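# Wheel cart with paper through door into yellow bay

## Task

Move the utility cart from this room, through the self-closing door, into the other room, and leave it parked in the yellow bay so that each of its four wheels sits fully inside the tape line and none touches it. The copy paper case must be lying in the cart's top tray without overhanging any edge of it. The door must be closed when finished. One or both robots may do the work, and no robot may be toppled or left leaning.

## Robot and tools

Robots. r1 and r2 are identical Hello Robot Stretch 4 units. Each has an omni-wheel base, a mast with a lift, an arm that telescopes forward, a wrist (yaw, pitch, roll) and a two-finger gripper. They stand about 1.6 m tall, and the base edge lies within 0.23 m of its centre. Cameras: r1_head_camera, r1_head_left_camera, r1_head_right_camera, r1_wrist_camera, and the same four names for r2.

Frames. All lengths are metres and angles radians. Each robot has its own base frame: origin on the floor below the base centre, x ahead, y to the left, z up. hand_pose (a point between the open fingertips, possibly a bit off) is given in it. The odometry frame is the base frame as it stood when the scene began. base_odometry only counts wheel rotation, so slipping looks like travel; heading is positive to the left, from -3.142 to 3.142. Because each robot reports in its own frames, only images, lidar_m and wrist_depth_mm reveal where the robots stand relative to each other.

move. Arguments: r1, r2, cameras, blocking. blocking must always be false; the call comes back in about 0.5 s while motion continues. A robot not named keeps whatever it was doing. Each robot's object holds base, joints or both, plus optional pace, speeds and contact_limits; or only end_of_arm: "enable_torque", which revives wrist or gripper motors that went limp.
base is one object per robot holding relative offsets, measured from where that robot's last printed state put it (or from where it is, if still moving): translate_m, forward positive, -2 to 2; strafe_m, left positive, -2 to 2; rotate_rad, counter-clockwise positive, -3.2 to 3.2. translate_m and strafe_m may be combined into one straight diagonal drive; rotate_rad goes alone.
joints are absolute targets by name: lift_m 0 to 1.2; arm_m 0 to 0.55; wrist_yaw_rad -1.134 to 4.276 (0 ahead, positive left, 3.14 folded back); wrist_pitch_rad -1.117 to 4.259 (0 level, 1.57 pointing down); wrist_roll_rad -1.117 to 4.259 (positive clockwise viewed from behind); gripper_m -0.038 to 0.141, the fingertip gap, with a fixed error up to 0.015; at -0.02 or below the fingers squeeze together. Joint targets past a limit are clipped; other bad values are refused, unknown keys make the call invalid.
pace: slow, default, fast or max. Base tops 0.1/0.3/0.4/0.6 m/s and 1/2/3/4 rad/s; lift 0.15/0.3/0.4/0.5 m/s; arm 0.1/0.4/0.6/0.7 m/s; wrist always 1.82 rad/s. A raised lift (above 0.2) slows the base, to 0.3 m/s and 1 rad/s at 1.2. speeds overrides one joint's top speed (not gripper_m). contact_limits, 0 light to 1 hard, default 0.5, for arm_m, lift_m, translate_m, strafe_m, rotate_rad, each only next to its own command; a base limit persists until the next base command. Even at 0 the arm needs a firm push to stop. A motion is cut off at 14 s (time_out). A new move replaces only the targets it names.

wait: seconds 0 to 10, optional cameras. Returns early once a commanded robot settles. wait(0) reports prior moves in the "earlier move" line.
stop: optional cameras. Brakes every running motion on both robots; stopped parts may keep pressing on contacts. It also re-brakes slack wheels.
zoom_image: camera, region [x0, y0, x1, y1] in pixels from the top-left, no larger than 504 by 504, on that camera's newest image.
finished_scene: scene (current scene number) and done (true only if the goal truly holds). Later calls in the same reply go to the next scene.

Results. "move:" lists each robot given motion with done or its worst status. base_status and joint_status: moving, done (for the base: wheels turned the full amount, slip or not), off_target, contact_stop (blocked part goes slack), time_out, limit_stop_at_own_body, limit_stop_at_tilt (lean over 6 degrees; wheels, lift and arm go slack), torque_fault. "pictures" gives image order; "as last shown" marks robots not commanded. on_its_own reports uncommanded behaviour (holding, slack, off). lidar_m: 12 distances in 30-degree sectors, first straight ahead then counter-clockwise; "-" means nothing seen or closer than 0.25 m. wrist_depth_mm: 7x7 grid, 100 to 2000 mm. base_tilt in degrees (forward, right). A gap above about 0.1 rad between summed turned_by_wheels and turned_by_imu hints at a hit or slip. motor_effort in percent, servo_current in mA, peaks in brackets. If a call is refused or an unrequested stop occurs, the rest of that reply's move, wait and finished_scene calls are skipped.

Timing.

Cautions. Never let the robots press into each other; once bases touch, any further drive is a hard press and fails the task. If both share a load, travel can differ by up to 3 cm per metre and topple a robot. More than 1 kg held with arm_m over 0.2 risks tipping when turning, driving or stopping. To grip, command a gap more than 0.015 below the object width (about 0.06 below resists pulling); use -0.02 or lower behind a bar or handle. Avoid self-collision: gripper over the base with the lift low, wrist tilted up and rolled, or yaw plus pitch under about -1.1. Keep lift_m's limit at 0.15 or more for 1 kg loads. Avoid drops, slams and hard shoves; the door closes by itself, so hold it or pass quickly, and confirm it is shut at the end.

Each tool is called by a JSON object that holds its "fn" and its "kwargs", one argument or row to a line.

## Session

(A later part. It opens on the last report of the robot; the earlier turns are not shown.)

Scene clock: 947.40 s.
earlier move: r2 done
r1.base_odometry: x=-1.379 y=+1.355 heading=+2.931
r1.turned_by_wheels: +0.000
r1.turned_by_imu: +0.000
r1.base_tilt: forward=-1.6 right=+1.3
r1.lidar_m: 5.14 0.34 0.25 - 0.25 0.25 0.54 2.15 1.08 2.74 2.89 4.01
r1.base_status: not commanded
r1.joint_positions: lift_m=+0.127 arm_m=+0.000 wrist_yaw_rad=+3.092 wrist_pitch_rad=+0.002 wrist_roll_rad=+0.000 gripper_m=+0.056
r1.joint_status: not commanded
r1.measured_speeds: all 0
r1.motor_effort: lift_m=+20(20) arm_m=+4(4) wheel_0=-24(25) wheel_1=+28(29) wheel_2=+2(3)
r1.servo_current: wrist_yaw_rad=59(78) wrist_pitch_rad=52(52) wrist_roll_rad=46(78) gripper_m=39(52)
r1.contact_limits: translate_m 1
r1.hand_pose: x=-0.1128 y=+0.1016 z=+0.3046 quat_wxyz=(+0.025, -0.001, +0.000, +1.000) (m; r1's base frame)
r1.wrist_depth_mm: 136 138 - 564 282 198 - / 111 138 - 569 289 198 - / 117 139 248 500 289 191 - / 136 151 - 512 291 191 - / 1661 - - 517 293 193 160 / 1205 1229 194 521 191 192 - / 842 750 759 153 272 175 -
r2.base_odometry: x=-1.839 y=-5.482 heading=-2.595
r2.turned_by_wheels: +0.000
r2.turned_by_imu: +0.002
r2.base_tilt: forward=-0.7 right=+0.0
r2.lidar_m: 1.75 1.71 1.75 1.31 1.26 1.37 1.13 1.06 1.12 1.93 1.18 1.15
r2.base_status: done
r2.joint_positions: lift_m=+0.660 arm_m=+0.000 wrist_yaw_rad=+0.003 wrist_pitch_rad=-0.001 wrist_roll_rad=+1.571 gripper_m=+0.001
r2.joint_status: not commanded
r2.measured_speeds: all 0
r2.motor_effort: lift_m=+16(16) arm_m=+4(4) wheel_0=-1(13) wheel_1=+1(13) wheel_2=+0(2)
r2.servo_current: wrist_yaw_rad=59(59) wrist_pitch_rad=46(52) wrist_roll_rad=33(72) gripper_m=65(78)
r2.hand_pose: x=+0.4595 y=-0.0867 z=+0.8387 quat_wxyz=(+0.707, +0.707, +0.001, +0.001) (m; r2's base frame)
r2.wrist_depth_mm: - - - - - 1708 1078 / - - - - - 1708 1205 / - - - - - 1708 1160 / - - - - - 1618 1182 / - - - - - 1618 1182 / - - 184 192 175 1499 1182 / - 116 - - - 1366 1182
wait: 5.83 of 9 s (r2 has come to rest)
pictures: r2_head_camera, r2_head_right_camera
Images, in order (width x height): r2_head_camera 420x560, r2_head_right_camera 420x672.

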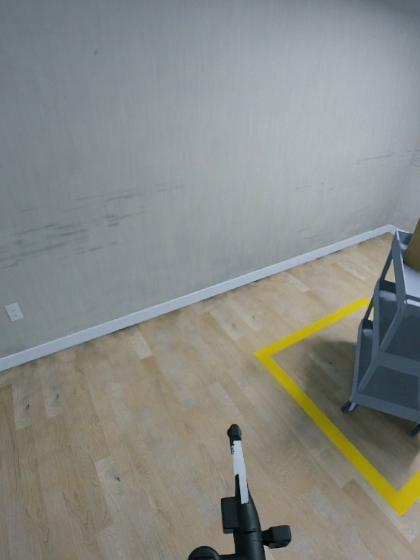

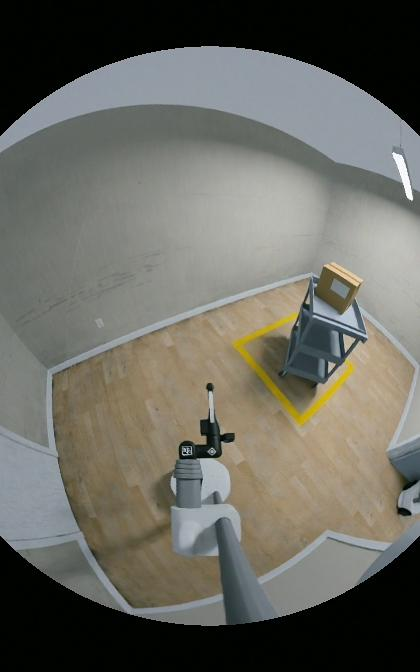

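Forward and look right.

{"fn": "move", "kwargs": {
  "r2": {"base":{"translate_m":0.9}},
  "blocking": false,
  "cameras": []
}}

{"fn": "wait", "kwargs": {
  "seconds": 6,
  "cameras": []
}}

{"fn": "move", "kwargs": {
  "r2": {"base":{"rotate_rad":-1.1}},
  "blocking": false,
  "cameras": []
}}

{"fn": "wait", "kwargs": {
  "seconds": 4,
  "cameras": ["r2_head_camera"]
}}

{"fn": "zoom_image", "kwargs": {
  "camera": "r2_head_camera",
  "region": [0, 200, 420, 560]
}}

Scene clock: 955.30 s.
move: r2 moving
r1: as last shown
r1.lidar_m: 5.14 0.33 0.25 - 0.25 0.25 0.52 2.20 1.10 2.75 2.88 4.01
r1.motor_effort: lift_m=+20(20) arm_m=+4(4) wheel_0=-24(25) wheel_1=+29(29) wheel_2=+2(2)
r1.servo_current: wrist_yaw_rad=33(65) wrist_pitch_rad=33(52) wrist_roll_rad=52(52) gripper_m=39(46)
r1.contact_limits: translate_m 1
r1.wrist_depth_mm: 136 138 - 564 283 198 - / 110 138 - 569 286 200 - / 117 139 247 504 289 191 - / 137 150 - 512 291 191 - / 1756 - - 512 291 192 160 / 1205 1205 194 521 191 192 - / 854 750 759 153 272 175 -
r2.base_odometry: x=-1.865 y=-5.498 heading=-2.594
r2.turned_by_wheels: +0.000
r2.turned_by_imu: +0.001
r2.base_tilt: forward=-0.6 right=+0.1
r2.lidar_m: 1.74 1.69 1.77 1.33 1.26 1.39 1.12 1.11 1.17 1.92 1.17 1.14
r2.base_status: translate_m moving
r2.joint_positions: lift_m=+0.660 arm_m=+0.000 wrist_yaw_rad=+0.003 wrist_pitch_rad=-0.001 wrist_roll_rad=+1.571 gripper_m=+0.001
r2.joint_status: not commanded
r2.measured_speeds: translate_m=+0.121 strafe_m=+0.000 rotate_rad=-0.003 lift_m=+0.000 arm_m=+0.000 wrist_yaw_rad=+0.000 wrist_pitch_rad=+0.000 wrist_roll_rad=+0.000
r2.motor_effort: lift_m=+16(16) arm_m=+4(4) wheel_0=+10(10) wheel_1=+7(8) wheel_2=-13(13)
r2.servo_current: wrist_yaw_rad=46(59) wrist_pitch_rad=39(39) wrist_roll_rad=46(59) gripper_m=65(72)
r2.hand_pose: x=+0.4595 y=-0.0867 z=+0.8387 quat_wxyz=(+0.707, +0.707, +0.001, +0.001) (m; r2's base frame)
r2.wrist_depth_mm: - - - - - 1576 1078 / - - - - - 1661 1229 / - - - - - 1708 1182 / - - - - - 1576 1182 / - - - - - 1537 1182 / - - 183 191 174 1430 1182 / - 116 - - - - 1160
pictures: none
No camera images: "cameras" was empty.

Scene clock: 959.30 s.
earlier move: r2 done
r1.base_odometry: x=-1.379 y=+1.355 heading=+2.931
r1.turned_by_wheels: +0.000
r1.turned_by_imu: +0.000
r1.base_tilt: forward=-1.6 right=+1.3
r1.lidar_m: 5.15 0.34 0.25 - 0.25 0.25 0.50 2.66 1.10 2.75 2.89 4.00
r1.base_status: not commanded
r1.joint_positions: lift_m=+0.127 arm_m=+0.000 wrist_yaw_rad=+3.092 wrist_pitch_rad=+0.002 wrist_roll_rad=+0.000 gripper_m=+0.056
r1.joint_status: not commanded
r1.measured_speeds: all 0
r1.motor_effort: lift_m=+20(20) arm_m=+4(4) wheel_0=-25(25) wheel_1=+29(29) wheel_2=+2(3)
r1.servo_current: wrist_yaw_rad=59(72) wrist_pitch_rad=39(52) wrist_roll_rad=52(65) gripper_m=39(46)
r1.contact_limits: translate_m 1
r1.hand_pose: x=-0.1128 y=+0.1016 z=+0.3046 quat_wxyz=(+0.025, -0.001, +0.000, +1.000) (m; r1's base frame)
r1.wrist_depth_mm: 136 138 - 564 285 198 - / 110 138 - 564 289 199 - / 117 139 248 508 290 191 - / 136 151 - 512 290 191 - / 1921 - - 517 291 192 160 / 1205 1182 193 521 191 192 - / 842 759 759 153 273 175 -
r2.base_odometry: x=-2.607 y=-5.950 heading=-2.594
r2.turned_by_wheels: +0.000
r2.turned_by_imu: +0.001
r2.base_tilt: forward=-0.7 right=+0.0
r2.lidar_m: 0.96 0.92 0.98 1.41 1.65 1.76 1.93 1.84 2.23 0.76 0.95 1.29
r2.base_status: done
r2.joint_positions: lift_m=+0.660 arm_m=+0.000 wrist_yaw_rad=+0.003 wrist_pitch_rad=-0.001 wrist_roll_rad=+1.571 gripper_m=+0.001
r2.joint_status: not commanded
r2.measured_speeds: all 0
r2.motor_effort: lift_m=+16(16) arm_m=+4(4) wheel_0=+3(11) wheel_1=+4(8) wheel_2=-3(14)
r2.servo_current: wrist_yaw_rad=46(59) wrist_pitch_rad=33(46) wrist_roll_rad=46(59) gripper_m=65(72)
r2.hand_pose: x=+0.4595 y=-0.0867 z=+0.8387 quat_wxyz=(+0.707, +0.707, +0.001, +0.001) (m; r2's base frame)
r2.wrist_depth_mm: - - - - - - 1078 / - - - - - - 1025 / - - - - - - - / - - - - - - - / - - - - - - - / - - 184 192 175 - - / - 116 - - - - -
wait: 4.00 of 6 s (r2 has come to rest)
pictures: none
No camera images: "cameras" was empty.

Scene clock: 959.80 s.
move: r2 moving
r1: as last shown
r1.lidar_m: 5.15 0.34 0.25 - 0.25 0.25 0.52 2.66 1.11 2.75 2.85 4.02
r1.motor_effort: lift_m=+20(20) arm_m=+4(4) wheel_0=-24(25) wheel_1=+29(29) wheel_2=+2(2)
r1.servo_current: wrist_yaw_rad=52(65) wrist_pitch_rad=39(46) wrist_roll_rad=33(65) gripper_m=39(46)
r1.contact_limits: translate_m 1
r1.wrist_depth_mm: 136 138 - 559 285 198 - / 110 138 - 569 287 198 - / 117 139 248 504 290 191 - / 136 151 - 512 291 192 - / 1921 - - 512 291 192 160 / 1182 1205 193 521 191 191 - / 866 759 759 153 273 175 -
r2.base_odometry: x=-2.607 y=-5.950 heading=-2.846
r2.turned_by_wheels: -0.252
r2.turned_by_imu: -0.244
r2.base_tilt: forward=-0.6 right=+0.0
r2.lidar_m: 1.02 0.91 0.92 1.13 1.68 1.67 2.09 1.88 1.84 0.78 0.80 1.70
r2.base_status: rotate_rad moving
r2.joint_positions: lift_m=+0.660 arm_m=+0.000 wrist_yaw_rad=+0.003 wrist_pitch_rad=-0.001 wrist_roll_rad=+1.571 gripper_m=+0.001
r2.joint_status: not commanded
r2.measured_speeds: translate_m=+0.000 strafe_m=-0.001 rotate_rad=-0.972 lift_m=+0.000 arm_m=+0.000 wrist_yaw_rad=+0.000 wrist_pitch_rad=+0.000 wrist_roll_rad=+0.000
r2.motor_effort: lift_m=+16(16) arm_m=+4(4) wheel_0=+8(10) wheel_1=+10(10) wheel_2=+9(10)
r2.servo_current: wrist_yaw_rad=46(46) wrist_pitch_rad=39(39) wrist_roll_rad=46(52) gripper_m=65(65)
r2.hand_pose: x=+0.4595 y=-0.0867 z=+0.8387 quat_wxyz=(+0.707, +0.707, +0.001, +0.001) (m; r2's base frame)
r2.wrist_depth_mm: - - - - - 1537 1160 / - - - - - 1397 1160 / - - - - - - 1160 / - - - - - - 1060 / - - - - - - - / - - 183 192 174 - - / - 116 - - - - -
pictures: none
No camera images: "cameras" was empty.

Scene clock: 961.07 s.
earlier move: r2 done
r1.base_odometry: x=-1.379 y=+1.355 heading=+2.931
r1.turned_by_wheels: +0.000
r1.turned_by_imu: +0.000
r1.base_tilt: forward=-1.6 right=+1.3
r1.lidar_m: 5.14 0.34 0.25 - 0.25 0.25 0.50 2.67 1.09 2.75 2.89 4.02
r1.base_status: not commanded
r1.joint_positions: lift_m=+0.127 arm_m=+0.000 wrist_yaw_rad=+3.092 wrist_pitch_rad=+0.002 wrist_roll_rad=+0.000 gripper_m=+0.056
r1.joint_status: not commanded
r1.measured_speeds: all 0
r1.motor_effort: lift_m=+20(20) arm_m=+4(4) wheel_0=-24(25) wheel_1=+28(29) wheel_2=+2(2)
r1.servo_current: wrist_yaw_rad=52(65) wrist_pitch_rad=39(46) wrist_roll_rad=59(65) gripper_m=39(46)
r1.contact_limits: translate_m 1
r1.hand_pose: x=-0.1128 y=+0.1016 z=+0.3046 quat_wxyz=(+0.025, -0.001, +0.000, +1.000) (m; r1's base frame)
r1.wrist_depth_mm: 136 138 - 559 286 198 - / 110 138 - 564 287 198 - / 117 139 249 508 289 191 - / 137 151 - 512 290 191 - / 1921 - - 512 291 193 160 / 1182 1205 194 521 190 193 - / 854 750 768 154 273 175 -
r2.base_odometry: x=-2.607 y=-5.950 heading=+2.590
r2.turned_by_wheels: -0.848
r2.turned_by_imu: -0.825
r2.base_tilt: forward=-0.6 right=+0.0
r2.lidar_m: 0.91 1.32 0.95 0.93 0.97 1.34 1.68 1.76 1.97 1.88 2.22 0.77
r2.base_status: done
r2.joint_positions: lift_m=+0.660 arm_m=+0.000 wrist_yaw_rad=+0.003 wrist_pitch_rad=-0.001 wrist_roll_rad=+1.571 gripper_m=+0.001
r2.joint_status: not commanded
r2.measured_speeds: all 0
r2.motor_effort: lift_m=+16(16) arm_m=+2(4) wheel_0=+3(10) wheel_1=+3(11) wheel_2=+3(11)
r2.servo_current: wrist_yaw_rad=52(59) wrist_pitch_rad=39(46) wrist_roll_rad=46(59) gripper_m=72(72)
r2.hand_pose: x=+0.4595 y=-0.0867 z=+0.8387 quat_wxyz=(+0.707, +0.707, +0.001, +0.001) (m; r2's base frame)
r2.wrist_depth_mm: - - - 504 1008 496 500 / - - 820 574 - - - / - - 820 820 - - - / - - - - - 1499 1008 / - - - - - 1708 1182 / - - - 194 182 1708 1182 / - - - - - 1464 1182
wait: 1.27 of 4 s (r2 has come to rest)
pictures: r2_head_camera
Images, in order (width x height): r2_head_camera 420x560.

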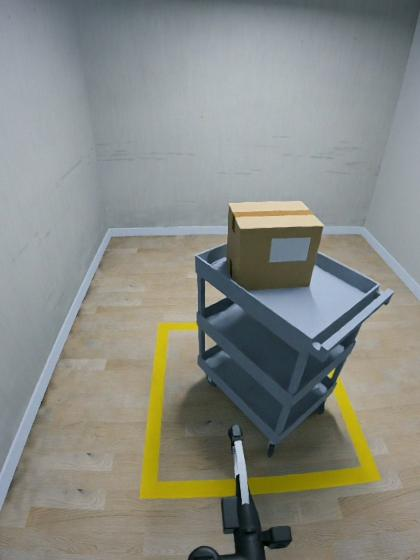

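Scaled by 1.200 from the camera's 420x560 image, which has a finer 1200x1600 frame.

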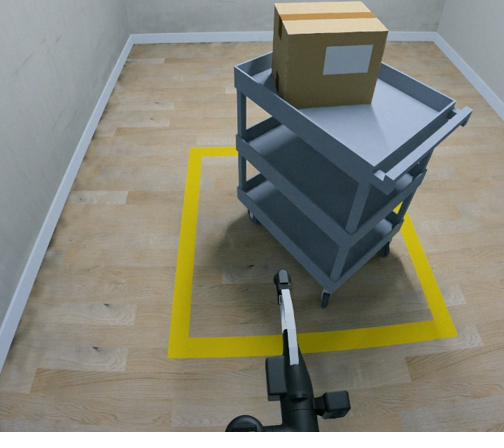

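{"fn": "move", "kwargs": {
  "r1": {"base":{"translate_m":1.2},"pace":"slow"},
  "blocking": false,
  "cameras": []
}}

{"fn": "wait", "kwargs": {
  "seconds": 4,
  "cameras": ["r1_head_left_camera","r1_head_right_camera"]
}}

{"fn": "wait", "kwargs": {
  "seconds": 10,
  "cameras": ["r1_head_left_camera","r1_head_right_camera"]
}}

Scene clock: 967.53 s.
move: r1 moving
r1.base_odometry: x=-1.391 y=+1.357 heading=+2.931
r1.turned_by_wheels: +0.001
r1.turned_by_imu: +0.000
r1.base_tilt: forward=-1.6 right=+1.3
r1.lidar_m: 5.12 0.33 0.25 - 0.25 0.25 0.53 2.69 1.09 2.75 2.87 4.06
r1.base_status: translate_m moving
r1.joint_positions: lift_m=+0.127 arm_m=+0.000 wrist_yaw_rad=+3.092 wrist_pitch_rad=+0.002 wrist_roll_rad=+0.000 gripper_m=+0.056
r1.joint_status: not commanded
r1.measured_speeds: translate_m=+0.048 strafe_m=+0.000 rotate_rad=-0.002 lift_m=+0.000 arm_m=+0.000 wrist_yaw_rad=+0.000 wrist_pitch_rad=+0.000 wrist_roll_rad=+0.000
r1.motor_effort: lift_m=+20(20) arm_m=+4(4) wheel_0=+3(23) wheel_1=+12(28) wheel_2=-5(6)
r1.servo_current: wrist_yaw_rad=59(65) wrist_pitch_rad=39(46) wrist_roll_rad=59(65) gripper_m=46(46)
r1.hand_pose: x=-0.1128 y=+0.1016 z=+0.3046 quat_wxyz=(+0.025, -0.001, +0.000, +1.000) (m; r1's base frame)
r1.wrist_depth_mm: 137 138 - 504 285 199 - / 110 138 - 676 287 199 - / 117 139 250 508 290 191 - / 137 151 - 512 291 192 - / 1921 - - 512 291 193 160 / 1205 1205 194 530 191 193 - / 854 759 759 153 273 175 -
r2: as last shown
r2.turned_by_wheels: +0.000
r2.turned_by_imu: +0.000
r2.lidar_m: 0.89 1.33 0.98 0.92 0.95 1.35 1.67 1.77 1.97 1.88 2.22 0.78
r2.motor_effort: lift_m=+16(16) arm_m=-3(3) wheel_0=+3(4) wheel_1=+3(3) wheel_2=+3(3)
r2.servo_current: wrist_yaw_rad=46(65) wrist_pitch_rad=39(39) wrist_roll_rad=39(52) gripper_m=72(72)
r2.wrist_depth_mm: - - - 504 1008 500 500 / - - 831 569 - - - / - - 831 809 - - - / - - - - - 1499 1025 / - - - - - 1708 1160 / - - - 193 181 1708 1182 / - - - - - 1464 1160
pictures: none
No camera images: "cameras" was empty.

Scene clock: 971.53 s.
earlier move: r1 moving
r1.base_odometry: x=-1.770 y=+1.438 heading=+2.931
r1.turned_by_wheels: +0.000
r1.turned_by_imu: +0.000
r1.base_tilt: forward=-1.6 right=+1.3
r1.lidar_m: 4.73 2.74 2.04 1.96 0.25 0.26 0.61 1.36 1.57 2.75 2.90 4.05
r1.base_status: translate_m moving
r1.joint_positions: lift_m=+0.127 arm_m=+0.000 wrist_yaw_rad=+3.092 wrist_pitch_rad=+0.002 wrist_roll_rad=+0.000 gripper_m=+0.056
r1.joint_status: not commanded
r1.measured_speeds: translate_m=+0.100 strafe_m=-0.001 rotate_rad=+0.003 lift_m=+0.000 arm_m=+0.000 wrist_yaw_rad=+0.000 wrist_pitch_rad=+0.000 wrist_roll_rad=+0.000
r1.motor_effort: lift_m=+20(20) arm_m=+4(4) wheel_0=+3(23) wheel_1=+8(28) wheel_2=-3(7)
r1.servo_current: wrist_yaw_rad=39(65) wrist_pitch_rad=39(46) wrist_roll_rad=39(72) gripper_m=39(52)
r1.hand_pose: x=-0.1128 y=+0.1016 z=+0.3046 quat_wxyz=(+0.025, -0.001, +0.000, +1.000) (m; r1's base frame)
r1.wrist_depth_mm: 136 138 - - 303 202 - / 110 139 - 904 307 203 - / 117 138 249 904 309 195 - / 136 151 - 917 310 195 - / - - - 946 310 196 160 / 1205 1229 194 946 190 195 - / 842 750 741 153 289 175 -
r2.base_odometry: x=-2.607 y=-5.950 heading=+2.590
r2.turned_by_wheels: +0.000
r2.turned_by_imu: +0.001
r2.base_tilt: forward=-0.6 right=+0.1
r2.lidar_m: 0.91 1.34 0.97 0.92 0.97 1.34 1.67 1.77 1.96 1.88 2.23 0.76
r2.base_status: not commanded
r2.joint_positions: lift_m=+0.660 arm_m=+0.000 wrist_yaw_rad=+0.003 wrist_pitch_rad=-0.001 wrist_roll_rad=+1.571 gripper_m=+0.001
r2.joint_status: not commanded
r2.measured_speeds: all 0
r2.motor_effort: lift_m=+16(16) arm_m=-3(4) wheel_0=+4(4) wheel_1=+3(3) wheel_2=+3(3)
r2.servo_current: wrist_yaw_rad=46(65) wrist_pitch_rad=33(46) wrist_roll_rad=52(65) gripper_m=59(72)
r2.hand_pose: x=+0.4595 y=-0.0867 z=+0.8387 quat_wxyz=(+0.707, +0.707, +0.001, +0.001) (m; r2's base frame)
r2.wrist_depth_mm: - - - 500 1008 496 500 / - - 831 564 - - - / - - 820 809 - - - / - - - - - 1499 1008 / - - - - - 1708 1182 / - - - 193 181 1708 1182 / - - - - - 1499 1182
wait: 4.00 s; no rest
pictures: r1_head_left_camera, r1_head_right_camera
Images, in order (width x height): r1_head_left_camera 420x672, r1_head_right_camera 420x672.

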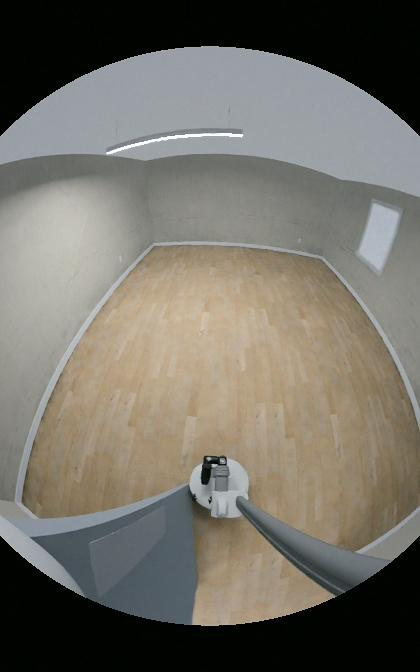

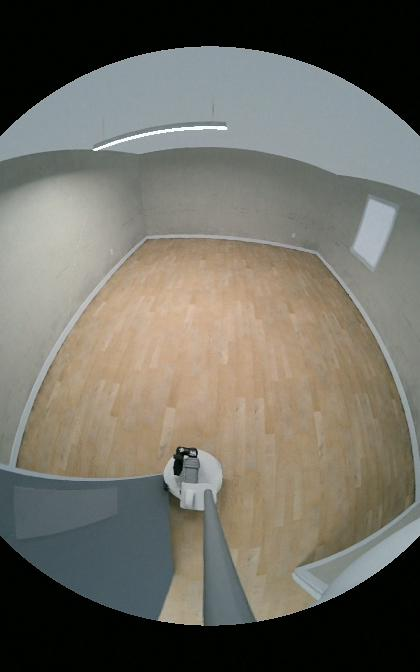

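Scene clock: 980.33 s.
earlier move: r1 done
r1.base_odometry: x=-2.552 y=+1.605 heading=+2.931
r1.turned_by_wheels: +0.000
r1.turned_by_imu: +0.004
r1.base_tilt: forward=-1.6 right=+1.3
r1.lidar_m: 3.94 2.68 2.00 1.93 2.05 1.91 1.81 1.95 2.73 2.80 2.94 4.07
r1.base_status: done
r1.joint_positions: lift_m=+0.127 arm_m=+0.000 wrist_yaw_rad=+3.092 wrist_pitch_rad=+0.002 wrist_roll_rad=+0.000 gripper_m=+0.056
r1.joint_status: not commanded
r1.measured_speeds: all 0
r1.motor_effort: lift_m=+20(20) arm_m=+4(4) wheel_0=+4(23) wheel_1=+2(28) wheel_2=-2(7)
r1.servo_current: wrist_yaw_rad=46(72) wrist_pitch_rad=39(52) wrist_roll_rad=52(72) gripper_m=39(52)
r1.hand_pose: x=-0.1128 y=+0.1016 z=+0.3046 quat_wxyz=(+0.025, -0.001, +0.000, +1.000) (m; r1's base frame)
r1.wrist_depth_mm: - 138 - - - - - / 110 138 - - - - - / 114 138 212 - - - - / 136 154 247 - - - - / 1708 1708 1921 1863 1983 1808 1756 / 1205 1205 194 1205 187 1160 1118 / 854 741 750 798 788 778 809
r2.base_odometry: x=-2.607 y=-5.950 heading=+2.590
r2.turned_by_wheels: +0.000
r2.turned_by_imu: +0.001
r2.base_tilt: forward=-0.7 right=+0.1
r2.lidar_m: 0.93 1.33 0.98 0.92 0.99 1.34 1.66 1.74 1.96 1.86 2.05 0.76
r2.base_status: not commanded
r2.joint_positions: lift_m=+0.660 arm_m=+0.000 wrist_yaw_rad=+0.003 wrist_pitch_rad=-0.001 wrist_roll_rad=+1.571 gripper_m=+0.001
r2.joint_status: not commanded
r2.measured_speeds: all 0
r2.motor_effort: lift_m=+16(16) arm_m=-3(4) wheel_0=+3(4) wheel_1=+3(3) wheel_2=+3(3)
r2.servo_current: wrist_yaw_rad=46(65) wrist_pitch_rad=46(52) wrist_roll_rad=39(65) gripper_m=65(78)
r2.hand_pose: x=+0.4595 y=-0.0867 z=+0.8387 quat_wxyz=(+0.707, +0.707, +0.001, +0.001) (m; r2's base frame)
r2.wrist_depth_mm: - - - 504 1008 496 500 / - - 820 564 - - - / - - 809 820 - - - / - - - - - 1499 1025 / - - - - - 1708 1160 / - - - 193 182 1708 1182 / - - - - - 1464 1182
wait: 8.80 of 10 s (r1 has come to rest)
pictures: r1_head_left_camera, r1_head_right_camera
Images, in order (width x height): r1_head_left_camera 420x672, r1_head_right_camera 420x672.

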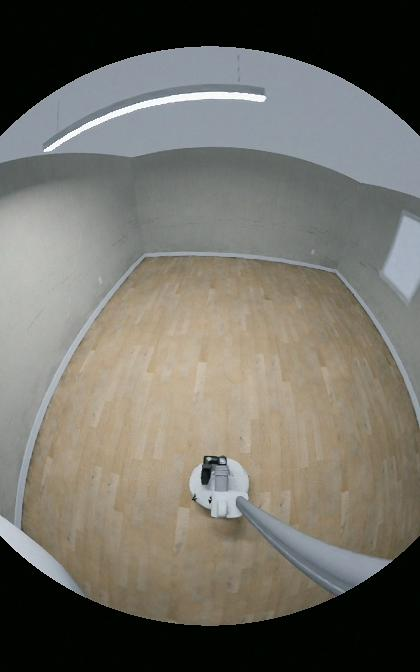

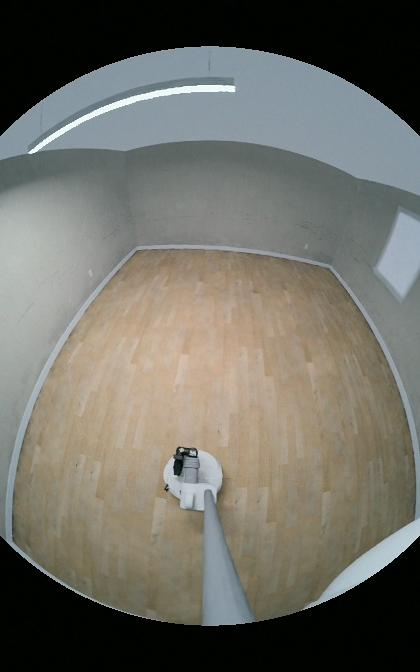

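Turn r1 to see the door.

{"fn": "move", "kwargs": {
  "r1": {"base":{"rotate_rad":3.1}},
  "blocking": false,
  "cameras": []
}}

{"fn": "wait", "kwargs": {
  "seconds": 5,
  "cameras": ["r1_head_camera","r2_head_camera"]
}}

{"fn": "zoom_image", "kwargs": {
  "camera": "r1_head_camera",
  "region": [0, 0, 420, 500]
}}

Scene clock: 984.70 s.
move: r1 moving
r1.base_odometry: x=-2.552 y=+1.605 heading=-3.101
r1.turned_by_wheels: +0.252
r1.turned_by_imu: +0.252
r1.base_tilt: forward=-1.6 right=+1.3
r1.lidar_m: 3.77 2.24 1.94 1.95 2.10 1.80 1.80 2.18 2.79 2.78 3.26 3.96
r1.base_status: rotate_rad moving
r1.joint_positions: lift_m=+0.127 arm_m=+0.000 wrist_yaw_rad=+3.092 wrist_pitch_rad=+0.002 wrist_roll_rad=+0.000 gripper_m=+0.056
r1.joint_status: not commanded
r1.measured_speeds: translate_m=-0.001 strafe_m=+0.000 rotate_rad=+0.971 lift_m=+0.000 arm_m=+0.000 wrist_yaw_rad=+0.000 wrist_pitch_rad=+0.000 wrist_roll_rad=+0.000
r1.motor_effort: lift_m=+20(20) arm_m=+4(4) wheel_0=-4(8) wheel_1=-6(7) wheel_2=-6(8)
r1.servo_current: wrist_yaw_rad=46(59) wrist_pitch_rad=46(46) wrist_roll_rad=59(59) gripper_m=39(46)
r1.hand_pose: x=-0.1128 y=+0.1016 z=+0.3046 quat_wxyz=(+0.025, -0.001, +0.000, +1.000) (m; r1's base frame)
r1.wrist_depth_mm: 136 138 - - - - - / 110 139 - - - - - / 117 139 249 - - - - / 137 151 - - - - - / 1983 - - 1921 1921 - - / 1205 1182 193 1160 188 1182 1160 / 842 750 759 798 798 768 809
r2: as last shown
r2.turned_by_imu: +0.000
r2.lidar_m: 0.88 1.32 0.96 0.91 0.98 1.34 1.66 1.74 1.94 1.89 2.03 0.78
r2.motor_effort: lift_m=+16(16) arm_m=-3(4) wheel_0=+4(4) wheel_1=+3(3) wheel_2=+3(3)
r2.servo_current: wrist_yaw_rad=39(52) wrist_pitch_rad=39(46) wrist_roll_rad=46(52) gripper_m=65(72)
r2.wrist_depth_mm: - - - 500 1008 496 500 / - - 820 569 - - - / - - 842 820 - - - / - - - - - 1499 1025 / - - - - - 1661 1182 / - - - 193 181 1756 1182 / - - - - - 1499 1182
pictures: none
No camera images: "cameras" was empty.

Scene clock: 987.03 s.
earlier move: r1 done
r1.base_odometry: x=-2.552 y=+1.605 heading=-0.253
r1.turned_by_wheels: +2.848
r1.turned_by_imu: +2.863
r1.base_tilt: forward=-1.6 right=+1.3
r1.lidar_m: 1.80 1.90 2.58 2.77 2.85 3.90 4.12 2.87 2.05 1.94 2.00 1.92
r1.base_status: done
r1.joint_positions: lift_m=+0.127 arm_m=+0.000 wrist_yaw_rad=+3.092 wrist_pitch_rad=+0.002 wrist_roll_rad=+0.000 gripper_m=+0.056
r1.joint_status: not commanded
r1.measured_speeds: all 0
r1.motor_effort: lift_m=+20(20) arm_m=+4(4) wheel_0=-3(10) wheel_1=-3(11) wheel_2=-2(8)
r1.servo_current: wrist_yaw_rad=46(65) wrist_pitch_rad=46(46) wrist_roll_rad=52(65) gripper_m=39(46)
r1.hand_pose: x=-0.1128 y=+0.1017 z=+0.3046 quat_wxyz=(+0.025, -0.001, +0.000, +1.000) (m; r1's base frame)
r1.wrist_depth_mm: 136 138 - - - - - / 113 139 - - - - - / 117 139 268 - - - - / 137 160 - - - - - / 1983 - - - - - - / 1182 1182 194 1205 188 1160 1118 / 842 750 750 809 788 768 820
r2.base_odometry: x=-2.607 y=-5.950 heading=+2.590
r2.turned_by_wheels: +0.000
r2.turned_by_imu: +0.000
r2.base_tilt: forward=-0.7 right=+0.1
r2.lidar_m: 0.92 1.33 0.95 0.91 0.97 1.33 1.68 1.73 1.94 1.85 2.04 0.77
r2.base_status: not commanded
r2.joint_positions: lift_m=+0.660 arm_m=+0.000 wrist_yaw_rad=+0.003 wrist_pitch_rad=-0.001 wrist_roll_rad=+1.571 gripper_m=+0.001
r2.joint_status: not commanded
r2.measured_speeds: all 0
r2.motor_effort: lift_m=+16(16) arm_m=-3(4) wheel_0=+3(4) wheel_1=+3(3) wheel_2=+3(3)
r2.servo_current: wrist_yaw_rad=52(65) wrist_pitch_rad=39(46) wrist_roll_rad=52(65) gripper_m=59(78)
r2.hand_pose: x=+0.4595 y=-0.0867 z=+0.8387 quat_wxyz=(+0.707, +0.707, +0.001, +0.001) (m; r2's base frame)
r2.wrist_depth_mm: - - - 504 991 492 496 / - - 820 569 - - - / - - 820 809 - - - / - - - - - 1464 1025 / - - - - - 1756 1160 / - - - 193 182 1708 1182 / - - - - - 1464 1182
wait: 2.33 of 5 s (r1 has come to rest)
pictures: r1_head_camera, r2_head_camera
Images, in order (width x height): r1_head_camera 420x560, r2_head_camera 420x560.

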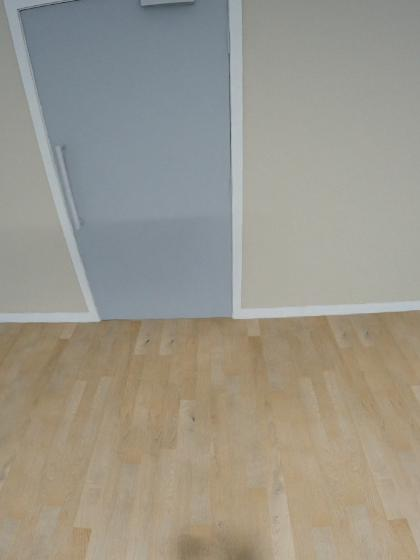

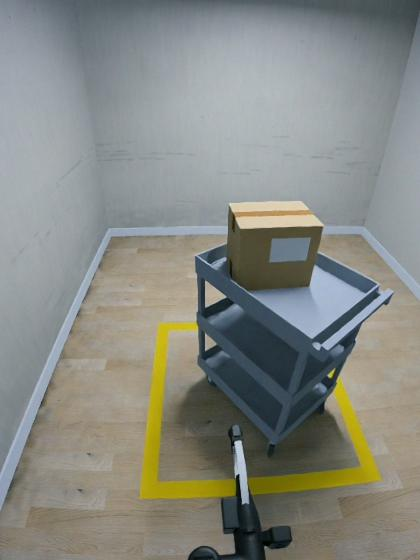

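Scaled by 1.008 from the camera's 420x560 image, which has a finer 600x800 frame.

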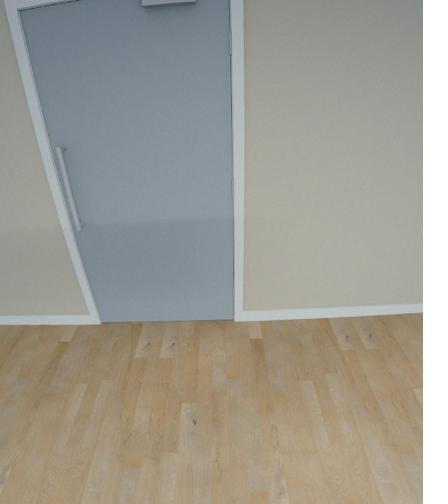

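{"fn": "finished_scene", "kwargs": {
  "scene": 1,
  "done": true
}}

The scene is finished: the task was done.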